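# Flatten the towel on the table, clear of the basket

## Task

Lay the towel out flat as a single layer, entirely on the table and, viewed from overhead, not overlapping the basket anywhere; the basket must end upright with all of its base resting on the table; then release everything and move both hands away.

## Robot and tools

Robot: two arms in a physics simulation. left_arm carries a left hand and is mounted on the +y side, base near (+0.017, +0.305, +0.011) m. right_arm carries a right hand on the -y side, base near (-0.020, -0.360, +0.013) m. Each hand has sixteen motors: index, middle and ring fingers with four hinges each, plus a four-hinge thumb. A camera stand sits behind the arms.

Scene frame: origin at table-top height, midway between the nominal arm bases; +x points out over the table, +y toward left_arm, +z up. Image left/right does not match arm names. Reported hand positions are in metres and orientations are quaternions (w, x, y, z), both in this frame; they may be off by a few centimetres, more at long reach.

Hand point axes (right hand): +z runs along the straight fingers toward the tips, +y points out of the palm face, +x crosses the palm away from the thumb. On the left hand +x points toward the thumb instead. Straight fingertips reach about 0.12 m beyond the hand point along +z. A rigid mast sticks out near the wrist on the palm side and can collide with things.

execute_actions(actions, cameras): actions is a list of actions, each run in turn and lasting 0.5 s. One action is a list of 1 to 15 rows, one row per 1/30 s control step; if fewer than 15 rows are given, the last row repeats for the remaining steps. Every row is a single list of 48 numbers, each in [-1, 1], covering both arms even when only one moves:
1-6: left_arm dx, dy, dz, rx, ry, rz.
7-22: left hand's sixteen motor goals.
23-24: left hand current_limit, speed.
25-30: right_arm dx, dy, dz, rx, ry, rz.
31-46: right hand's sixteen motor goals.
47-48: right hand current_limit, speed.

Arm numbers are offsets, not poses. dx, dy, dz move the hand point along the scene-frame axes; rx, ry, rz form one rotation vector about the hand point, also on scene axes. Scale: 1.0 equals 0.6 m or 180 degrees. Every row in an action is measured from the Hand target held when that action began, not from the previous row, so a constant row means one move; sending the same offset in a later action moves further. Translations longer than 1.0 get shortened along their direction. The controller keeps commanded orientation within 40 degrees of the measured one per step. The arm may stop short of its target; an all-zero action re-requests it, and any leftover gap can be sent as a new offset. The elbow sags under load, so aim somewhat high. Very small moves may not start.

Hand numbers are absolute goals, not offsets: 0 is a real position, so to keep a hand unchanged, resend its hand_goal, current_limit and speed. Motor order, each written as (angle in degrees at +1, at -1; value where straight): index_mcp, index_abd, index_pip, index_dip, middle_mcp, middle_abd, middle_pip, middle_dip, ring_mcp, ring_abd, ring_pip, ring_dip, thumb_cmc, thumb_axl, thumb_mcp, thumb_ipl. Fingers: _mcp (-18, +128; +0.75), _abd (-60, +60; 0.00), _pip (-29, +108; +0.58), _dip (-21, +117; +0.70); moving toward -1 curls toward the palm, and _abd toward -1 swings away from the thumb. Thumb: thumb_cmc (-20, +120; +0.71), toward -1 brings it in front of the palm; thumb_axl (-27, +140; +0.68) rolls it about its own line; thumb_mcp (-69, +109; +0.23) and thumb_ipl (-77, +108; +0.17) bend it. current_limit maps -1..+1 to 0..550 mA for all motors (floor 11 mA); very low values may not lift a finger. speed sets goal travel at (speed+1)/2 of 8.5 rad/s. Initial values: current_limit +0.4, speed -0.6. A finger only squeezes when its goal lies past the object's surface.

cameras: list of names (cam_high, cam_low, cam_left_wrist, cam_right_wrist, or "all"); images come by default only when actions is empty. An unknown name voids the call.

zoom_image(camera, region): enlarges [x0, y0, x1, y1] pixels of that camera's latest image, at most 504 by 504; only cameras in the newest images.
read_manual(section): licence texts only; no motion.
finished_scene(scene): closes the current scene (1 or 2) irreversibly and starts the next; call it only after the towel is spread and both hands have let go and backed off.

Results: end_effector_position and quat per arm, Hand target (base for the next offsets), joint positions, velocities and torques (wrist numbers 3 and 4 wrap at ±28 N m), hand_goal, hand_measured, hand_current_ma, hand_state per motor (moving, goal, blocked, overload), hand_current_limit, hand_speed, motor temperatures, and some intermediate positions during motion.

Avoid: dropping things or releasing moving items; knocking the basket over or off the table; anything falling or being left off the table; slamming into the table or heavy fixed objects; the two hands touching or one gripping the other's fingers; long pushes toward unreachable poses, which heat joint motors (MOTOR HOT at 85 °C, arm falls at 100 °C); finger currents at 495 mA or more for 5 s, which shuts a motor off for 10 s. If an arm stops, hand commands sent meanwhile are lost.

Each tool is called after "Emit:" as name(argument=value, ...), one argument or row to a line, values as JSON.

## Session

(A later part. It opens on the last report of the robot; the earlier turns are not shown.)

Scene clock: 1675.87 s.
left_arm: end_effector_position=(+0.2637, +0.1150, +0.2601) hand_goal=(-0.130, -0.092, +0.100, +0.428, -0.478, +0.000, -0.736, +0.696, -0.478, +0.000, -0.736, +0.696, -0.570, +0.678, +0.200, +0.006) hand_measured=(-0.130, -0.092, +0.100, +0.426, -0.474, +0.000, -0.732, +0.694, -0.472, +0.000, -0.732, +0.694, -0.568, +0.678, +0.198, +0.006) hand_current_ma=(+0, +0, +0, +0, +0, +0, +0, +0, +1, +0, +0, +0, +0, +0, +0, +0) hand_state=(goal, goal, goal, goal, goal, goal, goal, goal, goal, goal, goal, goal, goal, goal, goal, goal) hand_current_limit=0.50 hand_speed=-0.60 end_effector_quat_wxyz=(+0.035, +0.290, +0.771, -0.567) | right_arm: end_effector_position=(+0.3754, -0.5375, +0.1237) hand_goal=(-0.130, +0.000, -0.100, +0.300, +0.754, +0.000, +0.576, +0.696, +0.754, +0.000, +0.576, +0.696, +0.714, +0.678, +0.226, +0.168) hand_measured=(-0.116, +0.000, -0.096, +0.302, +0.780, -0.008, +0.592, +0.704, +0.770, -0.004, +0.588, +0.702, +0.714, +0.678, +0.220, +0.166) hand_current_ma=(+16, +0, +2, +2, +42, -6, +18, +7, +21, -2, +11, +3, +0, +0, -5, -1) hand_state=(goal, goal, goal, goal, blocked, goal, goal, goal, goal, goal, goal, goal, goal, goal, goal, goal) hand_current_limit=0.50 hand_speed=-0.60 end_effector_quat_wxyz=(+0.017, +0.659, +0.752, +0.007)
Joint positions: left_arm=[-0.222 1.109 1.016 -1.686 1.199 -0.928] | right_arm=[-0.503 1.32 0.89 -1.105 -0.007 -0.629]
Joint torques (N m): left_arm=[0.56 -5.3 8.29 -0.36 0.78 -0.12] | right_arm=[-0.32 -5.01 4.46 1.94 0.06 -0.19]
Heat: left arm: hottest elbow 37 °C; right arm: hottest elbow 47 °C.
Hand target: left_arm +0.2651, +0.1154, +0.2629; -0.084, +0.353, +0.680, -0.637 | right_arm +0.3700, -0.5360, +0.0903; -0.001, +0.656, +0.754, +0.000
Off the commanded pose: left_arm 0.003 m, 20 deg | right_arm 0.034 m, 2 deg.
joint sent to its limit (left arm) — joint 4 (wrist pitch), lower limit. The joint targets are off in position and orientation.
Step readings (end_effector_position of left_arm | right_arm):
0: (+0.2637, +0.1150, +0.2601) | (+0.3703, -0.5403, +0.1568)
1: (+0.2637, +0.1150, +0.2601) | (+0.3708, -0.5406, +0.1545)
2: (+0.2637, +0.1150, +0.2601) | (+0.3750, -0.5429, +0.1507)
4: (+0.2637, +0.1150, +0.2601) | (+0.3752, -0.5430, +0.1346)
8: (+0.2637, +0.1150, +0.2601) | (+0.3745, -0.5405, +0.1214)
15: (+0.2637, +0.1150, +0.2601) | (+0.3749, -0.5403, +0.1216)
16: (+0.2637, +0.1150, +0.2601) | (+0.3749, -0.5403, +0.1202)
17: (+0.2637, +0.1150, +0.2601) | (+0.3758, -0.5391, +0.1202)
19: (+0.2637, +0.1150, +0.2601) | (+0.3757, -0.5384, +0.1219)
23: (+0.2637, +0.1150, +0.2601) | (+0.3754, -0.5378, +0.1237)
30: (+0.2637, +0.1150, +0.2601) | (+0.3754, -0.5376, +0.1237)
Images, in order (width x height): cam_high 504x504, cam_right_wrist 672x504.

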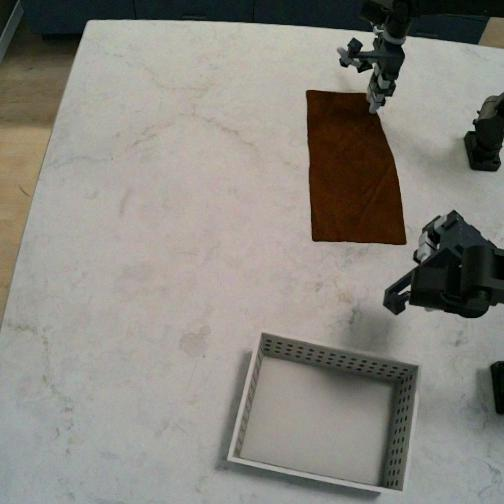

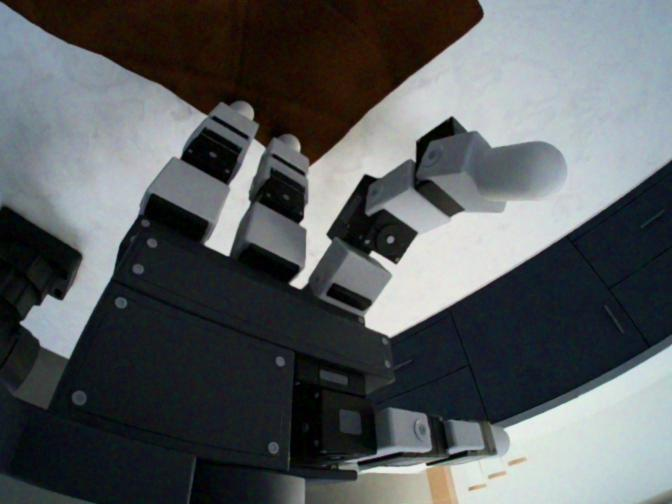

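Emit:
execute_actions(
  actions=[
    [[0,0,0,0,0,0,-0.13,-0.093,0.1,0.4276,-0.479,0,-0.737,0.696,-0.479,0,-0.737,0.696,-0.571,0.678,0.2,0.0054,0.5,-0.6,-0.07,-0.01,-0.01,0,0,0,-0.13,0,-0.1,0.3,0.754,0,0.576,0.696,0.754,0,0.576,0.696,0.714,0.678,0.226,0.168,0.5,-0.6]],
    [[0,0,0,0,0,0,-0.13,-0.093,0.1,0.4276,-0.479,0,-0.737,0.696,-0.479,0,-0.737,0.696,-0.571,0.678,0.2,0.0054,0.5,-0.6,-0.04,0,0,0,0,0,-0.13,0,-0.1,0.3,0.754,0,0.576,0.696,0.754,0,0.576,0.696,0.714,0.678,0.226,0.168,0.5,-0.6]],
  ],
  cameras=["cam_right_wrist", "cam_high"],
)

Emit:
zoom_image(
  camera="cam_right_wrist",
  region=[180, 0, 480, 220],
)

Emit:
zoom_image(
  camera="cam_high",
  region=[280, 70, 430, 260],
)

Scene clock: 1682.50 s.
left_arm: end_effector_position=(+0.2637, +0.1150, +0.2601) hand_goal=(-0.130, -0.092, +0.100, +0.428, -0.478, +0.000, -0.736, +0.696, -0.478, +0.000, -0.736, +0.696, -0.570, +0.678, +0.200, +0.006) hand_measured=(-0.130, -0.092, +0.100, +0.426, -0.474, +0.000, -0.732, +0.694, -0.472, +0.000, -0.732, +0.694, -0.568, +0.678, +0.198, +0.006) hand_current_ma=(+0, +0, +0, +0, +0, +0, +0, +0, +1, +0, +0, +0, +0, +0, +0, +0) hand_state=(goal, goal, goal, goal, goal, goal, goal, goal, goal, goal, goal, goal, goal, goal, goal, goal) hand_current_limit=0.50 hand_speed=-0.60 end_effector_quat_wxyz=(+0.035, +0.290, +0.771, -0.567) | right_arm: end_effector_position=(+0.3331, -0.5425, +0.1241) hand_goal=(-0.130, +0.000, -0.100, +0.300, +0.754, +0.000, +0.576, +0.696, +0.754, +0.000, +0.576, +0.696, +0.714, +0.678, +0.226, +0.168) hand_measured=(-0.116, +0.000, -0.096, +0.302, +0.686, -0.018, +0.536, +0.672, +0.662, -0.018, +0.514, +0.666, +0.714, +0.678, +0.220, +0.166) hand_current_ma=(+16, +0, +2, +2, -172, -19, -71, -34, -270, -17, -137, -49, +0, +0, -5, -1) hand_state=(goal, goal, goal, goal, blocked, goal, blocked, blocked, blocked, goal, blocked, blocked, goal, goal, goal, goal) hand_current_limit=0.50 hand_speed=-0.60 end_effector_quat_wxyz=(+0.046, +0.656, +0.753, +0.025)
Joint positions: left_arm=[-0.222 1.109 1.016 -1.686 1.199 -0.928] | right_arm=[-0.6 1.193 0.762 -1.043 -0.039 -0.73]
Joint torques (N m): left_arm=[0.56 -5.36 8.28 -0.34 0.78 -0.13] | right_arm=[-1.44 -3.96 3.99 0.12 1.01 -0.32]
Heat: left arm: hottest elbow 37 °C; right arm: hottest elbow 46 °C.
Hand target: left_arm +0.2651, +0.1154, +0.2629; -0.084, +0.353, +0.680, -0.637 | right_arm +0.3040, -0.5420, +0.0843; -0.001, +0.656, +0.754, +0.000
Off the commanded pose: left_arm 0.003 m, 20 deg | right_arm 0.049 m, 6 deg.
joint sent to its limit (left arm) — joint 4 (wrist pitch), lower limit. The joint targets are off in position and orientation.
Step readings (end_effector_position of left_arm | right_arm):
0: (+0.2637, +0.1150, +0.2601) | (+0.3754, -0.5375, +0.1237)
1: (+0.2637, +0.1150, +0.2601) | (+0.3740, -0.5367, +0.1225)
2: (+0.2637, +0.1150, +0.2601) | (+0.3704, -0.5354, +0.1234)
4: (+0.2637, +0.1150, +0.2601) | (+0.3586, -0.5391, +0.1261)
8: (+0.2637, +0.1150, +0.2601) | (+0.3465, -0.5428, +0.1245)
15: (+0.2637, +0.1150, +0.2601) | (+0.3470, -0.5415, +0.1247)
16: (+0.2637, +0.1150, +0.2601) | (+0.3464, -0.5414, +0.1242)
17: (+0.2637, +0.1150, +0.2601) | (+0.3448, -0.5410, +0.1245)
19: (+0.2637, +0.1150, +0.2601) | (+0.3387, -0.5418, +0.1252)
23: (+0.2637, +0.1150, +0.2601) | (+0.3330, -0.5433, +0.1242)
30: (+0.2637, +0.1150, +0.2601) | (+0.3331, -0.5426, +0.1241)
Images, in order (width x height): cam_high 504x504, cam_right_wrist 672x504.

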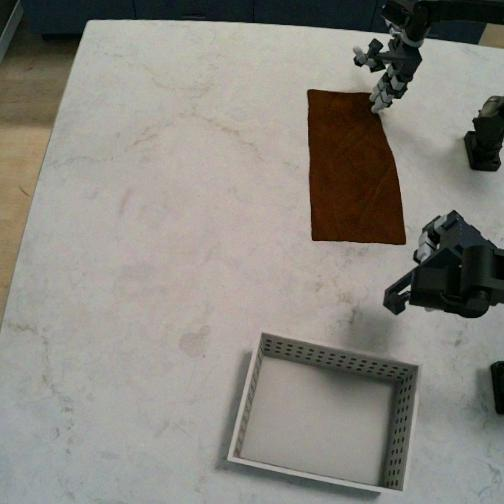

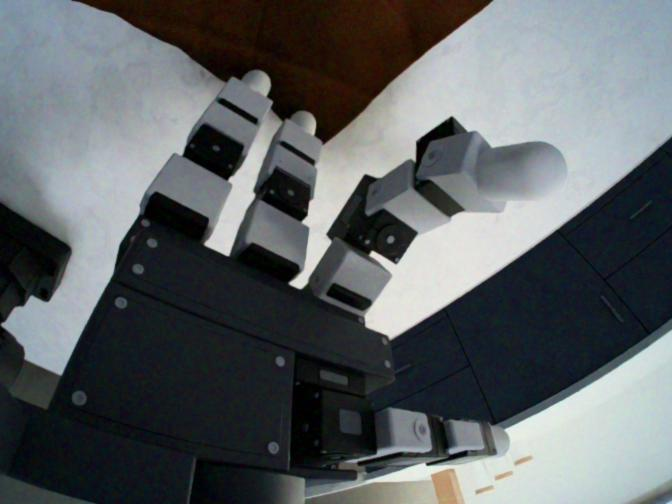

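Scaled by 1.680 from the camera's 672x504 image, which has a finer 960x720 frame.

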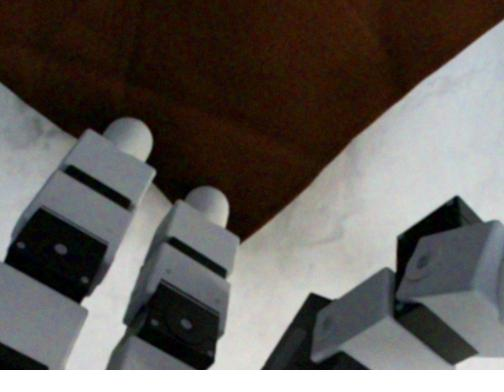

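Scaled by 2.653 from the camera's 504x504 image, which has a finer 720x720 frame.

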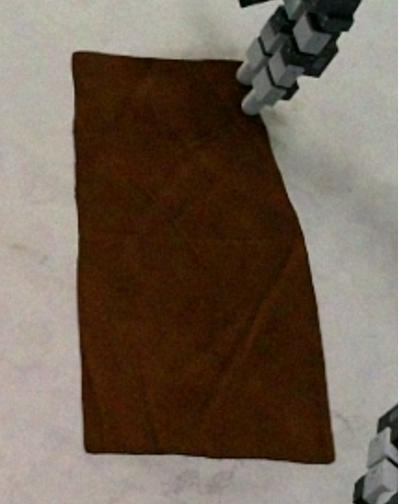

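Emit:
execute_actions(
  actions=[
    [[0,0,0,0,0,0,-0.13,-0.093,0.1,0.4276,-0.479,0,-0.737,0.696,-0.479,0,-0.737,0.696,-0.571,0.678,0.2,0.0054,0.5,-0.6,-0.06,0,0.01,0,0,0,-0.13,0,-0.1,0.3,0.8,0,0.6,0.72,0.8,0,0.6,0.72,0.714,0.678,0.226,0.168,0.8,-0.6]],
  ],
  cameras=["cam_right_wrist", "cam_high"],
)

Emit:
zoom_image(
  camera="cam_right_wrist",
  region=[180, 0, 480, 220],
)

Emit:
zoom_image(
  camera="cam_high",
  region=[280, 70, 430, 260],
)

Scene clock: 1687.80 s.
left_arm: end_effector_position=(+0.2637, +0.1150, +0.2601) hand_goal=(-0.130, -0.092, +0.100, +0.428, -0.478, +0.000, -0.736, +0.696, -0.478, +0.000, -0.736, +0.696, -0.570, +0.678, +0.200, +0.006) hand_measured=(-0.130, -0.092, +0.100, +0.426, -0.474, +0.000, -0.732, +0.694, -0.472, +0.000, -0.732, +0.694, -0.568, +0.678, +0.198, +0.006) hand_current_ma=(+0, +0, +0, +0, +0, +0, +0, +0, +1, +0, +0, +0, +0, +0, +0, +0) hand_state=(goal, goal, goal, goal, goal, goal, goal, goal, goal, goal, goal, goal, goal, goal, goal, goal) hand_current_limit=0.50 hand_speed=-0.60 end_effector_quat_wxyz=(+0.035, +0.290, +0.771, -0.567) | right_arm: end_effector_position=(+0.2975, -0.5500, +0.1256) hand_goal=(-0.130, +0.000, -0.100, +0.300, +0.800, +0.000, +0.600, +0.720, +0.800, +0.000, +0.600, +0.720, +0.714, +0.678, +0.226, +0.168) hand_measured=(-0.116, +0.000, -0.096, +0.302, +0.702, -0.014, +0.540, +0.680, +0.662, -0.008, +0.514, +0.666, +0.714, +0.678, +0.220, +0.166) hand_current_ma=(+16, +0, +2, +2, -291, -12, -128, -71, -490, -5, -222, -115, +0, +0, -5, -1) hand_state=(goal, goal, goal, goal, blocked, goal, blocked, blocked, blocked, goal, blocked, blocked, goal, goal, goal, goal) hand_current_limit=0.80 hand_speed=-0.60 end_effector_quat_wxyz=(+0.053, +0.660, +0.749, +0.024)
Joint positions: left_arm=[-0.222 1.109 1.016 -1.686 1.199 -0.928] | right_arm=[-0.689 1.108 0.701 -1.056 -0.044 -0.805]
Joint torques (N m): left_arm=[0.5 -5.3 8.28 -0.35 0.78 -0.12] | right_arm=[-1.03 -3.49 4.67 -0.8 1.1 -0.4]
Heat: left arm: hottest elbow 37 °C; right arm: hottest elbow 45 °C.
Hand target: left_arm +0.2651, +0.1154, +0.2629; -0.084, +0.353, +0.680, -0.637 | right_arm +0.2680, -0.5420, +0.0903; -0.001, +0.656, +0.754, +0.000
Off the commanded pose: left_arm 0.003 m, 20 deg | right_arm 0.047 m, 7 deg.
joint sent to its limit (left arm) — joint 4 (wrist pitch), lower limit. The joint targets are off in position and orientation.
Step readings (end_effector_position of left_arm | right_arm):
0: (+0.2637, +0.1150, +0.2601) | (+0.3331, -0.5425, +0.1241)
1: (+0.2637, +0.1150, +0.2601) | (+0.3321, -0.5424, +0.1241)
2: (+0.2637, +0.1150, +0.2601) | (+0.3275, -0.5421, +0.1240)
4: (+0.2637, +0.1150, +0.2601) | (+0.3144, -0.5459, +0.1250)
8: (+0.2637, +0.1150, +0.2601) | (+0.2976, -0.5518, +0.1252)
15: (+0.2637, +0.1150, +0.2601) | (+0.2974, -0.5502, +0.1256)
Images, in order (width x height): cam_high 504x504, cam_right_wrist 672x504.

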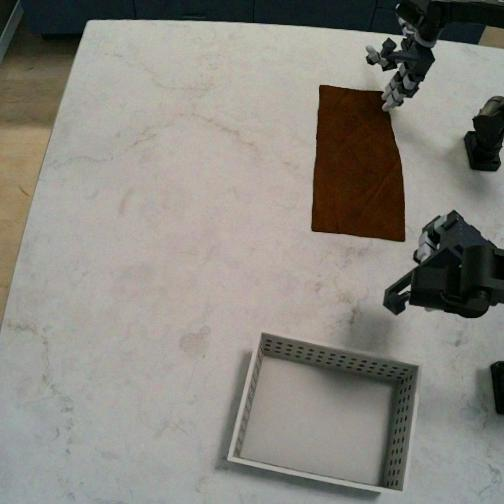

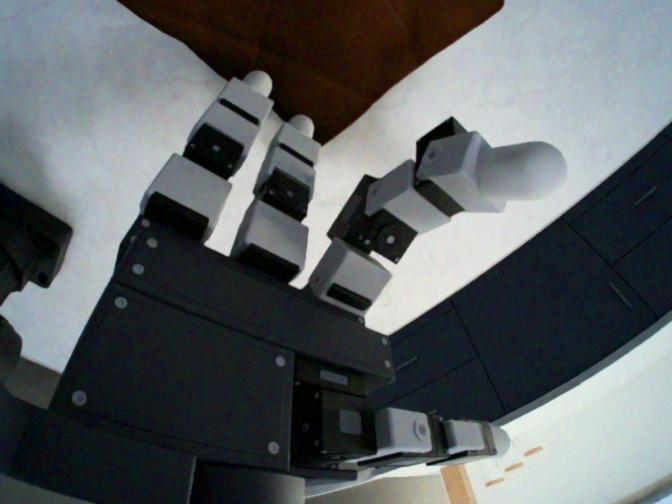

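Scaled by 1.680 from the camera's 672x504 image, which has a finer 960x720 frame.

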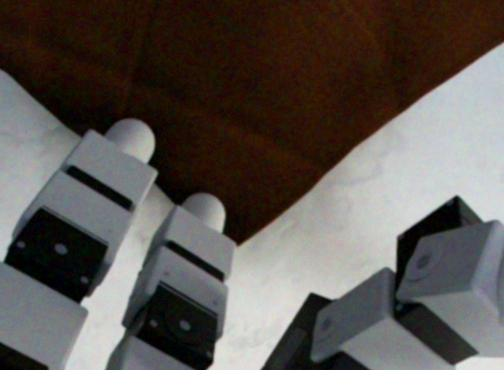

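Scaled by 2.653 from the camera's 504x504 image, which has a finer 720x720 frame.

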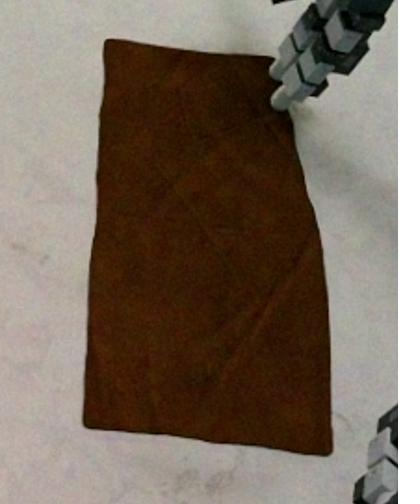

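Emit:
execute_actions(
  actions=[
    [[0,0,0,0,0,0,-0.13,-0.093,0.1,0.4276,-0.479,0,-0.737,0.696,-0.479,0,-0.737,0.696,-0.571,0.678,0.2,0.0054,0.5,-0.6,0.04,0,0.05,0,0,0,-0.13,0,-0.1,0.3,0.754,0,0.576,0.696,0.754,0,0.576,0.696,0.714,0.678,0.226,0.168,0.5,-0.6]],
    [[0,0,0,0,0,0,-0.13,-0.093,0.1,0.4276,-0.479,0,-0.737,0.696,-0.479,0,-0.737,0.696,-0.571,0.678,0.2,0.0054,0.5,-0.6,0.0,0,0.1,0,0,0,-0.13,0,-0.1,0.3,0.754,0,0.576,0.696,0.754,0,0.576,0.696,0.714,0.678,0.226,0.168,0.5,-0.6]],
    [[0,0,0,0,0,0,-0.13,-0.093,0.1,0.4276,-0.479,0,-0.737,0.696,-0.479,0,-0.737,0.696,-0.571,0.678,0.2,0.0054,0.5,-0.6,0.0,-0.05,0.06,0,0,0,-0.13,0,-0.1,0.3,0.754,0,0.576,0.696,0.754,0,0.576,0.696,0.714,0.678,0.226,0.168,0.5,-0.6]],
  ],
  cameras=["cam_right_wrist", "cam_high", "cam_low"],
)

Emit:
zoom_image(
  camera="cam_right_wrist",
  region=[50, 0, 500, 180],
)

Emit:
zoom_image(
  camera="cam_high",
  region=[290, 70, 410, 190],
)

Emit:
zoom_image(
  camera="cam_high",
  region=[290, 140, 410, 260],
)

Scene clock: 1697.23 s.
left_arm: end_effector_position=(+0.2637, +0.1150, +0.2601) hand_goal=(-0.130, -0.092, +0.100, +0.428, -0.478, +0.000, -0.736, +0.696, -0.478, +0.000, -0.736, +0.696, -0.570, +0.678, +0.200, +0.006) hand_measured=(-0.130, -0.092, +0.100, +0.426, -0.474, +0.000, -0.732, +0.694, -0.472, +0.000, -0.732, +0.694, -0.568, +0.678, +0.198, +0.006) hand_current_ma=(+0, +0, +0, +0, +0, +0, +0, +0, +1, +0, +0, +0, +0, +0, +0, +0) hand_state=(goal, goal, goal, goal, goal, goal, goal, goal, goal, goal, goal, goal, goal, goal, goal, goal) hand_current_limit=0.50 hand_speed=-0.60 end_effector_quat_wxyz=(+0.035, +0.290, +0.771, -0.567) | right_arm: end_effector_position=(+0.2831, -0.5702, +0.2038) hand_goal=(-0.130, +0.000, -0.100, +0.300, +0.754, +0.000, +0.576, +0.696, +0.754, +0.000, +0.576, +0.696, +0.714, +0.678, +0.226, +0.168) hand_measured=(-0.116, +0.000, -0.096, +0.302, +0.752, +0.002, +0.574, +0.694, +0.752, +0.002, +0.574, +0.694, +0.714, +0.678, +0.220, +0.166) hand_current_ma=(+17, +0, +2, +2, -1, +0, -1, -1, -1, +1, -1, -1, +0, +0, -6, -1) hand_state=(goal, goal, goal, goal, goal, goal, goal, goal, goal, goal, goal, goal, goal, goal, goal, goal) hand_current_limit=0.50 hand_speed=-0.60 end_effector_quat_wxyz=(-0.010, +0.666, +0.746, -0.003)
Joint positions: left_arm=[-0.222 1.109 1.016 -1.686 1.199 -0.928] | right_arm=[-0.741 1.125 0.963 -1.428 0.007 -0.847]
Joint torques (N m): left_arm=[0.5 -5.3 8.28 -0.36 0.78 -0.12] | right_arm=[0.26 -5.54 10.19 -0.23 -0.08 -0.19]
Heat: left arm: hottest elbow 37 °C; right arm: hottest elbow 45 °C.
Hand target: left_arm +0.2651, +0.1154, +0.2629; -0.084, +0.353, +0.680, -0.637 | right_arm +0.2920, -0.5720, +0.2163; -0.001, +0.656, +0.754, +0.000
Off the commanded pose: left_arm 0.003 m, 20 deg | right_arm 0.016 m, 2 deg.
joint sent to its limit (left arm) — joint 4 (wrist pitch), lower limit. The joint targets are off in position and orientation.
Step readings (end_effector_position of left_arm | right_arm):
0: (+0.2637, +0.1150, +0.2601) | (+0.2975, -0.5500, +0.1256)
1: (+0.2637, +0.1150, +0.2601) | (+0.2972, -0.5503, +0.1263)
2: (+0.2637, +0.1150, +0.2601) | (+0.2943, -0.5493, +0.1259)
4: (+0.2637, +0.1150, +0.2601) | (+0.2887, -0.5455, +0.1222)
8: (+0.2637, +0.1150, +0.2601) | (+0.2874, -0.5427, +0.1186)
15: (+0.2637, +0.1150, +0.2601) | (+0.2874, -0.5428, +0.1186)
16: (+0.2637, +0.1150, +0.2601) | (+0.2872, -0.5427, +0.1209)
17: (+0.2637, +0.1150, +0.2601) | (+0.2806, -0.5385, +0.1251)
19: (+0.2637, +0.1150, +0.2601) | (+0.2761, -0.5347, +0.1375)
23: (+0.2637, +0.1150, +0.2601) | (+0.2809, -0.5384, +0.1609)
30: (+0.2637, +0.1150, +0.2601) | (+0.2814, -0.5388, +0.1632)
31: (+0.2637, +0.1150, +0.2601) | (+0.2812, -0.5386, +0.1652)
32: (+0.2637, +0.1150, +0.2601) | (+0.2794, -0.5376, +0.1691)
34: (+0.2637, +0.1150, +0.2601) | (+0.2795, -0.5500, +0.1819)
38: (+0.2637, +0.1150, +0.2601) | (+0.2835, -0.5710, +0.2044)
45: (+0.2637, +0.1150, +0.2601) | (+0.2831, -0.5704, +0.2038)
Images, in order (width x height): cam_high 504x504, cam_low 504x504, cam_right_wrist 672x504.

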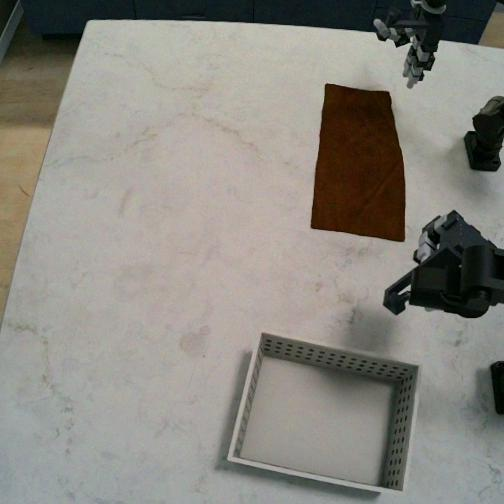

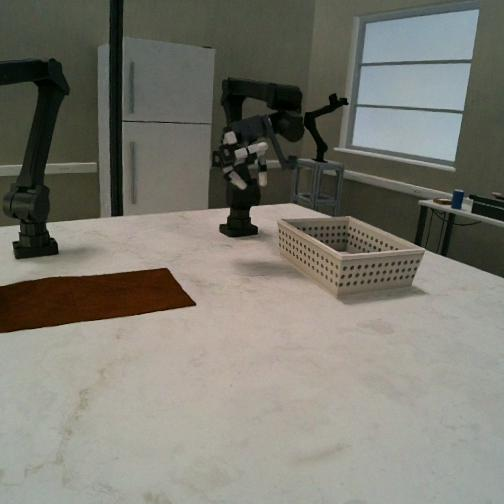

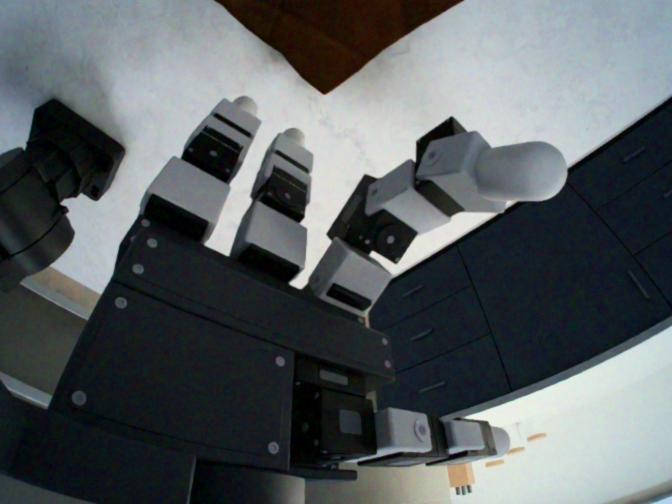

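Scaled by 1.120 from the camera's 672x504 image, which has a finer 960x720 frame.

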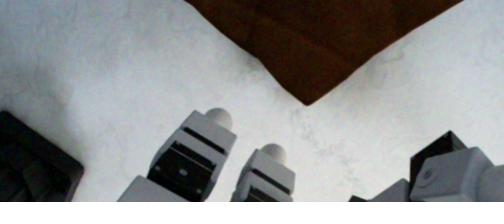

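Scaled by 4.200 from the camera's 504x504 image, which has a finer 720x720 frame.

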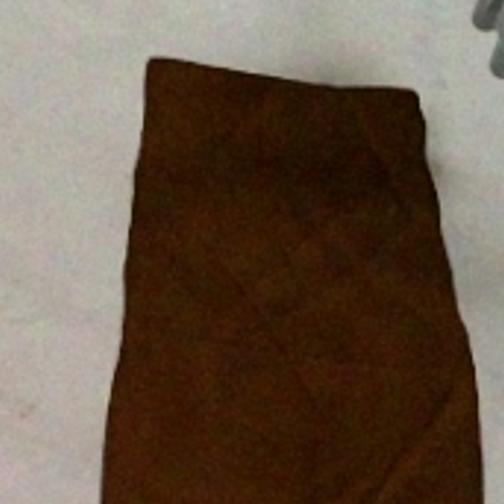

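Scaled by 4.200 from the camera's 504x504 image, which has a finer 720x720 frame.

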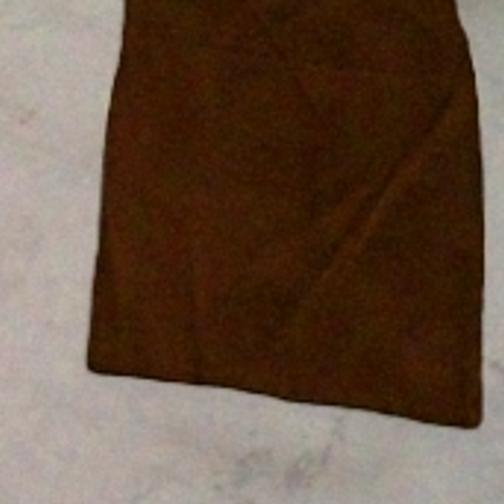

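Emit:
execute_actions(
  actions=[
    [[0,0,0,0,0,0,-0.13,-0.093,0.1,0.4276,-0.479,0,-0.737,0.696,-0.479,0,-0.737,0.696,-0.571,0.678,0.2,0.0054,0.5,-0.6,0.07,0.025,0,0,0,0,-0.13,0,-0.1,0.3,0.754,0,0.576,0.696,0.754,0,0.576,0.696,0.714,0.678,0.226,0.168,0.6,-0.6]],
    [[0,0,0,0,0,0,-0.13,-0.093,0.1,0.4276,-0.479,0,-0.737,0.696,-0.479,0,-0.737,0.696,-0.571,0.678,0.2,0.0054,0.5,-0.6,0.025,0.01,-0.055,0,0,0,-0.13,0,-0.1,0.3,0.754,0,0.576,0.696,0.754,0,0.576,0.696,0.714,0.678,0.226,0.168,0.6,-0.6]],
  ],
  cameras=["cam_right_wrist", "cam_high"],
)

Emit:
zoom_image(
  camera="cam_right_wrist",
  region=[100, 0, 500, 200],
)

Scene clock: 1736.43 s.
left_arm: end_effector_position=(+0.2637, +0.1150, +0.2601) hand_goal=(-0.130, -0.092, +0.100, +0.428, -0.478, +0.000, -0.736, +0.696, -0.478, +0.000, -0.736, +0.696, -0.570, +0.678, +0.200, +0.006) hand_measured=(-0.130, -0.092, +0.100, +0.426, -0.474, +0.000, -0.732, +0.694, -0.472, +0.000, -0.732, +0.694, -0.568, +0.678, +0.198, +0.006) hand_current_ma=(+0, +0, +0, +0, +0, +0, +0, +0, +1, +0, +0, +0, +0, +0, +0, +0) hand_state=(goal, goal, goal, goal, goal, goal, goal, goal, goal, goal, goal, goal, goal, goal, goal, goal) hand_current_limit=0.50 hand_speed=-0.60 end_effector_quat_wxyz=(+0.035, +0.290, +0.771, -0.567) | right_arm: end_effector_position=(+0.3426, -0.5499, +0.1820) hand_goal=(-0.130, +0.000, -0.100, +0.300, +0.754, +0.000, +0.576, +0.696, +0.754, +0.000, +0.576, +0.696, +0.714, +0.678, +0.226, +0.168) hand_measured=(-0.116, +0.000, -0.096, +0.302, +0.754, +0.002, +0.574, +0.694, +0.754, +0.002, +0.574, +0.694, +0.714, +0.678, +0.220, +0.166) hand_current_ma=(+17, +0, +2, +2, +0, +0, -1, -1, +0, +0, -1, -1, +0, +0, -6, -1) hand_state=(goal, goal, goal, goal, goal, goal, goal, goal, goal, goal, goal, goal, goal, goal, goal, goal) hand_current_limit=0.60 hand_speed=-0.60 end_effector_quat_wxyz=(-0.009, +0.652, +0.758, -0.003)
Joint positions: left_arm=[-0.222 1.109 1.016 -1.686 1.199 -0.928] | right_arm=[-0.583 1.239 0.994 -1.345 0.004 -0.727]
Joint torques (N m): left_arm=[0.5 -5.3 8.28 -0.36 0.78 -0.12] | right_arm=[0.67 -7.53 7.76 0.87 0.02 0.13]
Heat: left arm: hottest elbow 37 °C; right arm: hottest elbow 47 °C.
Hand target: left_arm +0.2651, +0.1154, +0.2629; -0.084, +0.353, +0.680, -0.637 | right_arm +0.3490, -0.5510, +0.1833; -0.001, +0.656, +0.754, +0.000
Off the commanded pose: left_arm 0.003 m, 20 deg | right_arm 0.007 m, 1 deg.
joint sent to its limit (left arm) — joint 4 (wrist pitch), lower limit. The joint targets are off in position and orientation.
Step readings (end_effector_position of left_arm | right_arm):
0: (+0.2637, +0.1150, +0.2601) | (+0.2832, -0.5701, +0.2038)
1: (+0.2637, +0.1150, +0.2601) | (+0.2846, -0.5688, +0.2033)
2: (+0.2637, +0.1150, +0.2601) | (+0.2903, -0.5667, +0.2034)
4: (+0.2637, +0.1150, +0.2601) | (+0.3059, -0.5552, +0.2016)
8: (+0.2637, +0.1150, +0.2601) | (+0.3238, -0.5366, +0.1951)
15: (+0.2637, +0.1150, +0.2601) | (+0.3222, -0.5406, +0.1940)
16: (+0.2637, +0.1150, +0.2601) | (+0.3231, -0.5416, +0.1931)
17: (+0.2637, +0.1150, +0.2601) | (+0.3274, -0.5453, +0.1923)
19: (+0.2637, +0.1150, +0.2601) | (+0.3353, -0.5500, +0.1899)
23: (+0.2637, +0.1150, +0.2601) | (+0.3420, -0.5495, +0.1825)
30: (+0.2637, +0.1150, +0.2601) | (+0.3426, -0.5497, +0.1820)
Images, in order (width x height): cam_high 504x504, cam_right_wrist 672x504.

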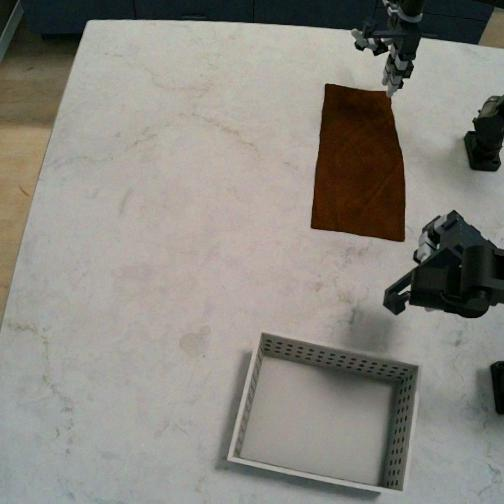

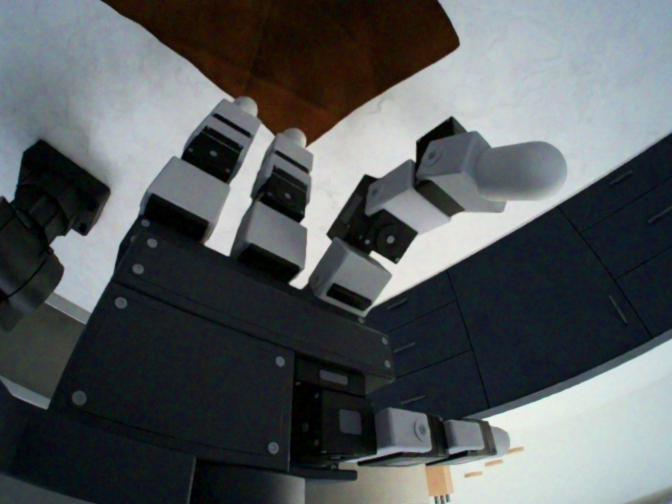

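Scaled by 1.260 from the camera's 672x504 image, which has a finer 960x720 frame.

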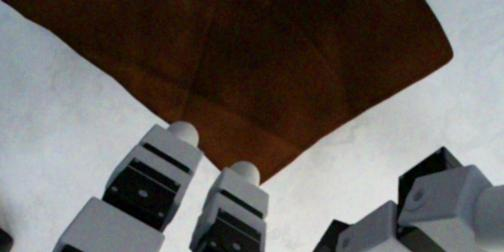

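Emit:
execute_actions(
  actions=[
    [[0,0,0,0,0,0,-0.13,-0.093,0.1,0.4276,-0.479,0,-0.737,0.696,-0.479,0,-0.737,0.696,-0.571,0.678,0.2,0.0054,0.5,-0.6,0.06,0.015,-0.03,0,0,0,-0.13,0,-0.1,0.3,0.754,0,0.576,0.696,0.754,0,0.576,0.696,0.714,0.678,0.226,0.168,0.6,-0.6]],
    [[0,0,0,0,0,0,-0.13,-0.093,0.1,0.4276,-0.479,0,-0.737,0.696,-0.479,0,-0.737,0.696,-0.571,0.678,0.2,0.0054,0.5,-0.6,0.01,0,-0.05,0,0,0,-0.13,0,-0.1,0.3,0.754,0,0.576,0.696,0.754,0,0.576,0.696,0.714,0.678,0.226,0.168,0.6,-0.6]],
  ],
  cameras=["cam_right_wrist", "cam_high"],
)

Emit:
zoom_image(
  camera="cam_right_wrist",
  region=[100, 0, 500, 200],
)

Scene clock: 1742.67 s.
left_arm: end_effector_position=(+0.2637, +0.1150, +0.2601) hand_goal=(-0.130, -0.092, +0.100, +0.428, -0.478, +0.000, -0.736, +0.696, -0.478, +0.000, -0.736, +0.696, -0.570, +0.678, +0.200, +0.006) hand_measured=(-0.130, -0.092, +0.100, +0.426, -0.474, +0.000, -0.732, +0.694, -0.472, +0.000, -0.732, +0.694, -0.568, +0.678, +0.198, +0.006) hand_current_ma=(+0, +0, +0, +0, +0, +0, +0, +0, +1, +0, +0, +0, +0, +0, +0, +0) hand_state=(goal, goal, goal, goal, goal, goal, goal, goal, goal, goal, goal, goal, goal, goal, goal, goal) hand_current_limit=0.50 hand_speed=-0.60 end_effector_quat_wxyz=(+0.035, +0.290, +0.771, -0.567) | right_arm: end_effector_position=(+0.3852, -0.5366, +0.1341) hand_goal=(-0.130, +0.000, -0.100, +0.300, +0.754, +0.000, +0.576, +0.696, +0.754, +0.000, +0.576, +0.696, +0.714, +0.678, +0.226, +0.168) hand_measured=(-0.116, +0.000, -0.096, +0.302, +0.754, +0.000, +0.574, +0.694, +0.754, +0.000, +0.574, +0.694, +0.714, +0.678, +0.220, +0.166) hand_current_ma=(+17, +0, +2, +2, +0, +0, +0, -1, +0, +0, -1, -1, +0, +0, -6, -1) hand_state=(goal, goal, goal, goal, goal, goal, goal, goal, goal, goal, goal, goal, goal, goal, goal, goal) hand_current_limit=0.60 hand_speed=-0.60 end_effector_quat_wxyz=(-0.009, +0.648, +0.762, -0.004)
Joint positions: left_arm=[-0.222 1.109 1.016 -1.686 1.199 -0.928] | right_arm=[-0.489 1.363 0.974 -1.201 0.004 -0.644]
Joint torques (N m): left_arm=[0.5 -5.3 8.28 -0.35 0.78 -0.13] | right_arm=[0.09 -9.11 7.68 0.83 0.03 0.14]
Heat: left arm: hottest elbow 38 °C; right arm: hottest elbow 47 °C.
Hand target: left_arm +0.2651, +0.1154, +0.2629; -0.084, +0.353, +0.680, -0.637 | right_arm +0.3910, -0.5420, +0.1353; -0.001, +0.656, +0.754, +0.000
Off the commanded pose: left_arm 0.003 m, 20 deg | right_arm 0.008 m, 2 deg.
joint sent to its limit (left arm) — joint 4 (wrist pitch), lower limit. The joint targets are off in position and orientation.
Step readings (end_effector_position of left_arm | right_arm):
0: (+0.2637, +0.1150, +0.2601) | (+0.3426, -0.5499, +0.1820)
1: (+0.2637, +0.1150, +0.2601) | (+0.3438, -0.5508, +0.1812)
2: (+0.2637, +0.1150, +0.2601) | (+0.3480, -0.5513, +0.1789)
4: (+0.2637, +0.1150, +0.2601) | (+0.3614, -0.5441, +0.1698)
8: (+0.2637, +0.1150, +0.2601) | (+0.3737, -0.5274, +0.1513)
15: (+0.2637, +0.1150, +0.2601) | (+0.3735, -0.5294, +0.1492)
16: (+0.2637, +0.1150, +0.2601) | (+0.3745, -0.5301, +0.1485)
17: (+0.2637, +0.1150, +0.2601) | (+0.3781, -0.5321, +0.1475)
19: (+0.2637, +0.1150, +0.2601) | (+0.3834, -0.5352, +0.1430)
23: (+0.2637, +0.1150, +0.2601) | (+0.3855, -0.5366, +0.1353)
30: (+0.2637, +0.1150, +0.2601) | (+0.3852, -0.5366, +0.1341)
Images, in order (width x height): cam_high 504x504, cam_right_wrist 672x504.

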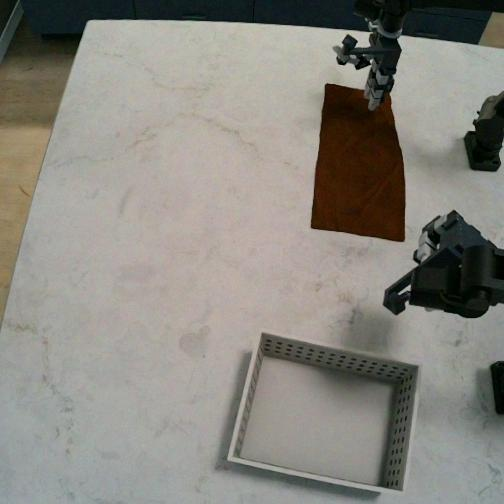

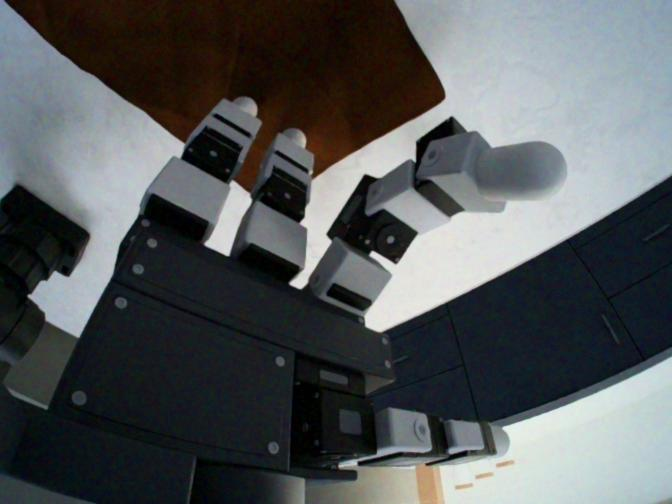

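Scaled by 1.260 from the camera's 672x504 image, which has a finer 960x720 frame.

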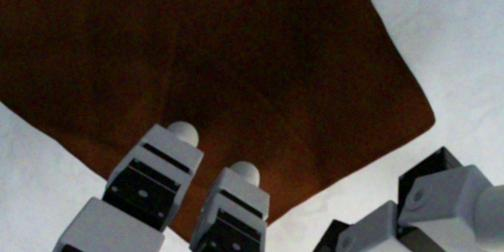

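Emit:
execute_actions(
  actions=[
    [[0,0,0,0,0,0,-0.13,-0.093,0.1,0.4276,-0.479,0,-0.737,0.696,-0.479,0,-0.737,0.696,-0.571,0.678,0.2,0.0054,0.5,-0.6,0.025,0.01,-0.03,0,0,0,-0.13,0,-0.1,0.3,0.754,0,0.576,0.696,0.754,0,0.576,0.696,0.714,0.678,0.226,0.168,0.7,-0.6]],
    [[0,0,0,0,0,0,-0.13,-0.093,0.1,0.4276,-0.479,0,-0.737,0.696,-0.479,0,-0.737,0.696,-0.571,0.678,0.2,0.0054,0.5,-0.6,0.02,0,-0.03,0,0,0,-0.13,0,-0.1,0.3,0.754,0,0.576,0.696,0.754,0,0.576,0.696,0.714,0.678,0.226,0.168,0.7,-0.6]],
    [[0,0,0,0,0,0,-0.13,-0.093,0.1,0.4276,-0.479,0,-0.737,0.696,-0.479,0,-0.737,0.696,-0.571,0.678,0.2,0.0054,0.5,-0.6,0.05,0.01,0,0,0,0,-0.13,0,-0.1,0.3,0.754,0,0.576,0.696,0.754,0,0.576,0.696,0.714,0.678,0.226,0.168,0.7,-0.6]],
  ],
  cameras=["cam_right_wrist", "cam_high"],
)

Emit:
zoom_image(
  camera="cam_right_wrist",
  region=[100, 0, 500, 200],
)

Emit:
zoom_image(
  camera="cam_high",
  region=[290, 70, 410, 250],
)

Scene clock: 1750.67 s.
left_arm: end_effector_position=(+0.2637, +0.1150, +0.2601) hand_goal=(-0.130, -0.092, +0.100, +0.428, -0.478, +0.000, -0.736, +0.696, -0.478, +0.000, -0.736, +0.696, -0.570, +0.678, +0.200, +0.006) hand_measured=(-0.130, -0.092, +0.100, +0.426, -0.474, +0.000, -0.732, +0.694, -0.472, +0.000, -0.732, +0.694, -0.568, +0.678, +0.198, +0.006) hand_current_ma=(+0, +0, +0, +0, +0, +0, +0, +0, +1, +0, +0, +0, +0, +0, +0, +0) hand_state=(goal, goal, goal, goal, goal, goal, goal, goal, goal, goal, goal, goal, goal, goal, goal, goal) hand_current_limit=0.50 hand_speed=-0.60 end_effector_quat_wxyz=(+0.035, +0.290, +0.771, -0.567) | right_arm: end_effector_position=(+0.4283, -0.5315, +0.1153) hand_goal=(-0.130, +0.000, -0.100, +0.300, +0.754, +0.000, +0.576, +0.696, +0.754, +0.000, +0.576, +0.696, +0.714, +0.678, +0.226, +0.168) hand_measured=(-0.116, +0.000, -0.096, +0.302, +0.854, -0.010, +0.636, +0.732, +0.856, -0.012, +0.648, +0.732, +0.716, +0.678, +0.220, +0.166) hand_current_ma=(+17, +0, +2, +2, +298, -8, +130, +63, +308, -10, +168, +61, +1, +0, -6, -1) hand_state=(goal, goal, goal, goal, blocked, goal, blocked, blocked, blocked, goal, blocked, blocked, goal, goal, goal, goal) hand_current_limit=0.70 hand_speed=-0.60 end_effector_quat_wxyz=(+0.000, +0.651, +0.759, -0.008)
Joint positions: left_arm=[-0.222 1.109 1.016 -1.686 1.199 -0.928] | right_arm=[-0.42 1.469 1.026 -1.132 0.016 -0.567]
Joint torques (N m): left_arm=[0.5 -5.36 8.28 -0.35 0.78 -0.12] | right_arm=[1.14 -6.3 8.32 1.68 -0.31 0.32]
Heat: left arm: hottest elbow 38 °C; right arm: hottest elbow 46 °C.
Hand target: left_arm +0.2651, +0.1154, +0.2629; -0.084, +0.353, +0.680, -0.637 | right_arm +0.4480, -0.5300, +0.0993; -0.001, +0.656, +0.754, +0.000
Off the commanded pose: left_arm 0.003 m, 20 deg | right_arm 0.025 m, 1 deg.
joint sent to its limit (left arm) — joint 4 (wrist pitch), lower limit. The joint targets are off in position and orientation.
Step readings (end_effector_position of left_arm | right_arm):
0: (+0.2637, +0.1150, +0.2601) | (+0.3852, -0.5366, +0.1341)
1: (+0.2637, +0.1150, +0.2601) | (+0.3862, -0.5374, +0.1332)
2: (+0.2637, +0.1150, +0.2601) | (+0.3883, -0.5390, +0.1322)
4: (+0.2637, +0.1150, +0.2601) | (+0.3944, -0.5399, +0.1268)
8: (+0.2637, +0.1150, +0.2601) | (+0.3985, -0.5361, +0.1176)
15: (+0.2637, +0.1150, +0.2601) | (+0.3989, -0.5367, +0.1184)
16: (+0.2637, +0.1150, +0.2601) | (+0.3989, -0.5369, +0.1173)
17: (+0.2637, +0.1150, +0.2601) | (+0.4011, -0.5375, +0.1179)
19: (+0.2637, +0.1150, +0.2601) | (+0.4034, -0.5370, +0.1179)
23: (+0.2637, +0.1150, +0.2601) | (+0.4046, -0.5362, +0.1182)
30: (+0.2637, +0.1150, +0.2601) | (+0.4046, -0.5363, +0.1182)
31: (+0.2637, +0.1150, +0.2601) | (+0.4055, -0.5364, +0.1179)
32: (+0.2637, +0.1150, +0.2601) | (+0.4095, -0.5365, +0.1184)
34: (+0.2637, +0.1150, +0.2601) | (+0.4198, -0.5331, +0.1166)
38: (+0.2637, +0.1150, +0.2601) | (+0.4285, -0.5306, +0.1154)
45: (+0.2637, +0.1150, +0.2601) | (+0.4284, -0.5311, +0.1154)
Images, in order (width x height): cam_high 504x504, cam_right_wrist 672x504.

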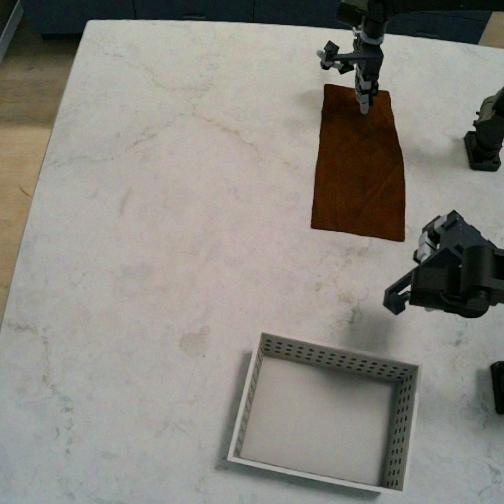

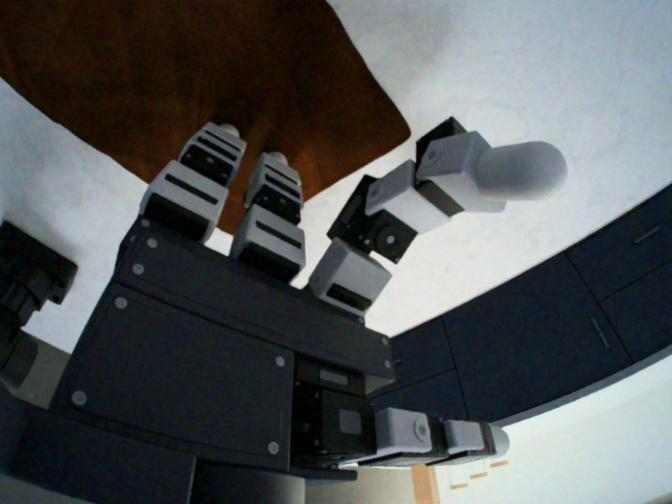

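Scaled by 1.260 from the camera's 672x504 image, which has a finer 960x720 frame.

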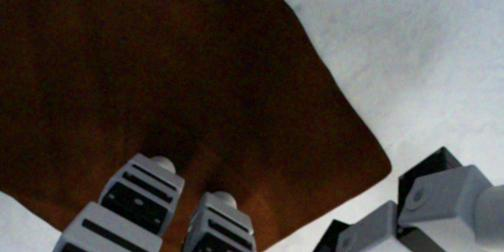

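Scaled by 2.800 from the camera's 504x504 image, which has a finer 720x720 frame.

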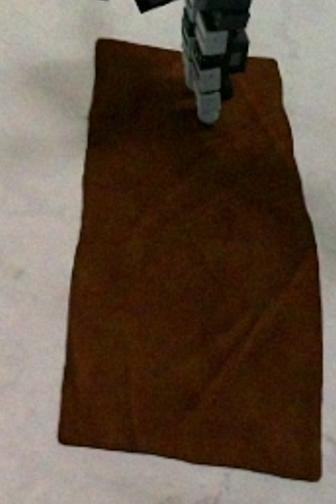

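Emit:
execute_actions(
  actions=[
    [[0,0,0,0,0,0,-0.13,-0.093,0.1,0.4276,-0.479,0,-0.737,0.696,-0.479,0,-0.737,0.696,-0.571,0.678,0.2,0.0054,0.5,-0.6,0.06,0.01,0,0,0,0,-0.13,0,-0.1,0.3,0.72,0,0.56,0.68,0.72,0,0.56,0.68,0.714,0.678,0.226,0.168,0.7,-0.6]],
    [[0,0,0,0,0,0,-0.13,-0.093,0.1,0.4276,-0.479,0,-0.737,0.696,-0.479,0,-0.737,0.696,-0.571,0.678,0.2,0.0054,0.5,-0.6,0.05,0.01,0,0,0,0,-0.13,0,-0.1,0.3,0.72,0,0.56,0.68,0.72,0,0.56,0.68,0.714,0.678,0.226,0.168,0.7,-0.6]],
  ],
  cameras=["cam_right_wrist", "cam_high"],
)

Emit:
zoom_image(
  camera="cam_right_wrist",
  region=[100, 0, 500, 200],
)

Emit:
zoom_image(
  camera="cam_high",
  region=[290, 70, 410, 250],
)

Scene clock: 1757.70 s.
left_arm: end_effector_position=(+0.2637, +0.1150, +0.2601) hand_goal=(-0.130, -0.092, +0.100, +0.428, -0.478, +0.000, -0.736, +0.696, -0.478, +0.000, -0.736, +0.696, -0.570, +0.678, +0.200, +0.006) hand_measured=(-0.130, -0.092, +0.100, +0.426, -0.474, +0.000, -0.732, +0.694, -0.472, +0.000, -0.732, +0.694, -0.568, +0.678, +0.198, +0.006) hand_current_ma=(+0, +0, +0, +0, +0, +0, +0, +0, +1, +0, +0, +0, +0, +0, +0, +0) hand_state=(goal, goal, goal, goal, goal, goal, goal, goal, goal, goal, goal, goal, goal, goal, goal, goal) hand_current_limit=0.50 hand_speed=-0.60 end_effector_quat_wxyz=(+0.035, +0.290, +0.771, -0.567) | right_arm: end_effector_position=(+0.4934, -0.5233, +0.1155) hand_goal=(-0.130, +0.000, -0.100, +0.300, +0.720, +0.000, +0.560, +0.680, +0.720, +0.000, +0.560, +0.680, +0.714, +0.678, +0.226, +0.168) hand_measured=(-0.116, +0.000, -0.096, +0.302, +0.852, +0.000, +0.636, +0.730, +0.856, +0.004, +0.648, +0.732, +0.716, +0.678, +0.220, +0.166) hand_current_ma=(+17, +0, +2, +1, +451, +0, +183, +101, +468, +2, +226, +105, +1, +0, -6, -1) hand_state=(goal, goal, goal, goal, blocked, goal, blocked, blocked, blocked, goal, blocked, blocked, goal, goal, goal, goal) hand_current_limit=0.70 hand_speed=-0.60 end_effector_quat_wxyz=(+0.001, +0.651, +0.759, -0.009)
Joint positions: left_arm=[-0.222 1.109 1.016 -1.686 1.199 -0.928] | right_arm=[-0.345 1.61 1.19 -1.155 0.017 -0.492]
Joint torques (N m): left_arm=[0.5 -5.3 8.29 -0.36 0.78 -0.13] | right_arm=[1.14 -8.82 8.79 1.44 -0.38 0.33]
Heat: left arm: hottest elbow 38 °C; right arm: hottest elbow 46 °C.
Hand target: left_arm +0.2651, +0.1154, +0.2629; -0.084, +0.353, +0.680, -0.637 | right_arm +0.5140, -0.5180, +0.0993; -0.001, +0.656, +0.754, +0.000
Off the commanded pose: left_arm 0.003 m, 20 deg | right_arm 0.027 m, 1 deg.
joint sent to its limit (left arm) — joint 4 (wrist pitch), lower limit. The joint targets are off in position and orientation.
Step readings (end_effector_position of left_arm | right_arm):
0: (+0.2637, +0.1150, +0.2601) | (+0.4283, -0.5315, +0.1153)
1: (+0.2637, +0.1150, +0.2601) | (+0.4300, -0.5320, +0.1156)
2: (+0.2637, +0.1150, +0.2601) | (+0.4344, -0.5322, +0.1157)
4: (+0.2637, +0.1150, +0.2601) | (+0.4478, -0.5310, +0.1144)
8: (+0.2637, +0.1150, +0.2601) | (+0.4632, -0.5270, +0.1148)
15: (+0.2637, +0.1150, +0.2601) | (+0.4640, -0.5270, +0.1155)
16: (+0.2637, +0.1150, +0.2601) | (+0.4651, -0.5271, +0.1157)
17: (+0.2637, +0.1150, +0.2601) | (+0.4685, -0.5282, +0.1156)
19: (+0.2637, +0.1150, +0.2601) | (+0.4803, -0.5267, +0.1146)
23: (+0.2637, +0.1150, +0.2601) | (+0.4935, -0.5227, +0.1155)
30: (+0.2637, +0.1150, +0.2601) | (+0.4934, -0.5231, +0.1155)
Images, in order (width x height): cam_high 504x504, cam_right_wrist 672x504.

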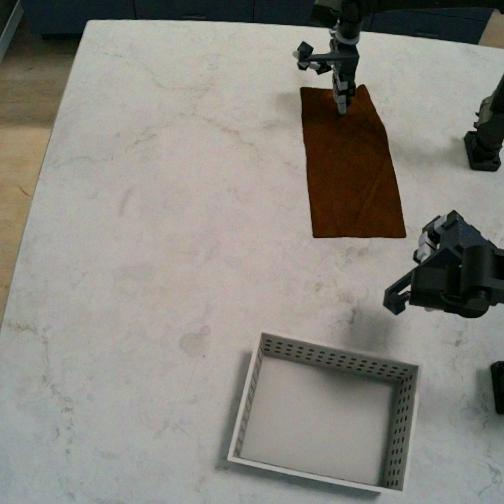

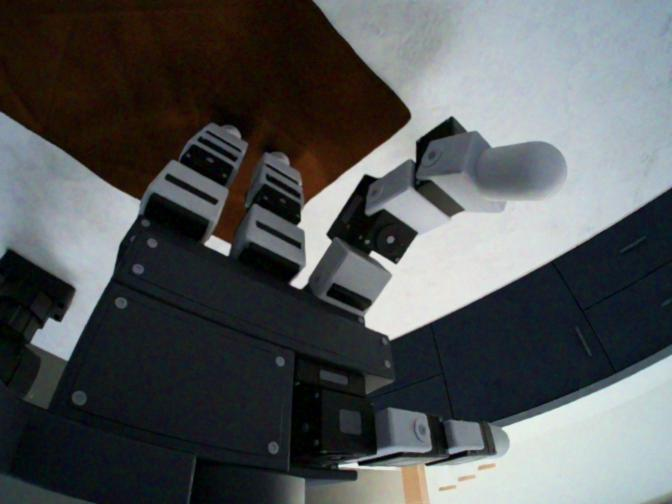

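Scaled by 1.260 from the camera's 672x504 image, which has a finer 960x720 frame.

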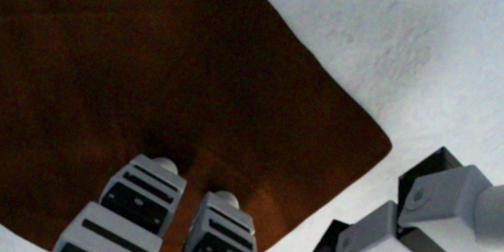

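Scaled by 2.800 from the camera's 504x504 image, which has a finer 720x720 frame.

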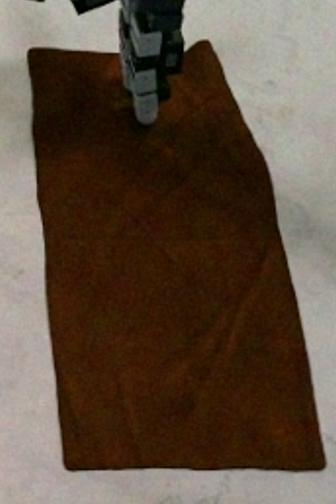

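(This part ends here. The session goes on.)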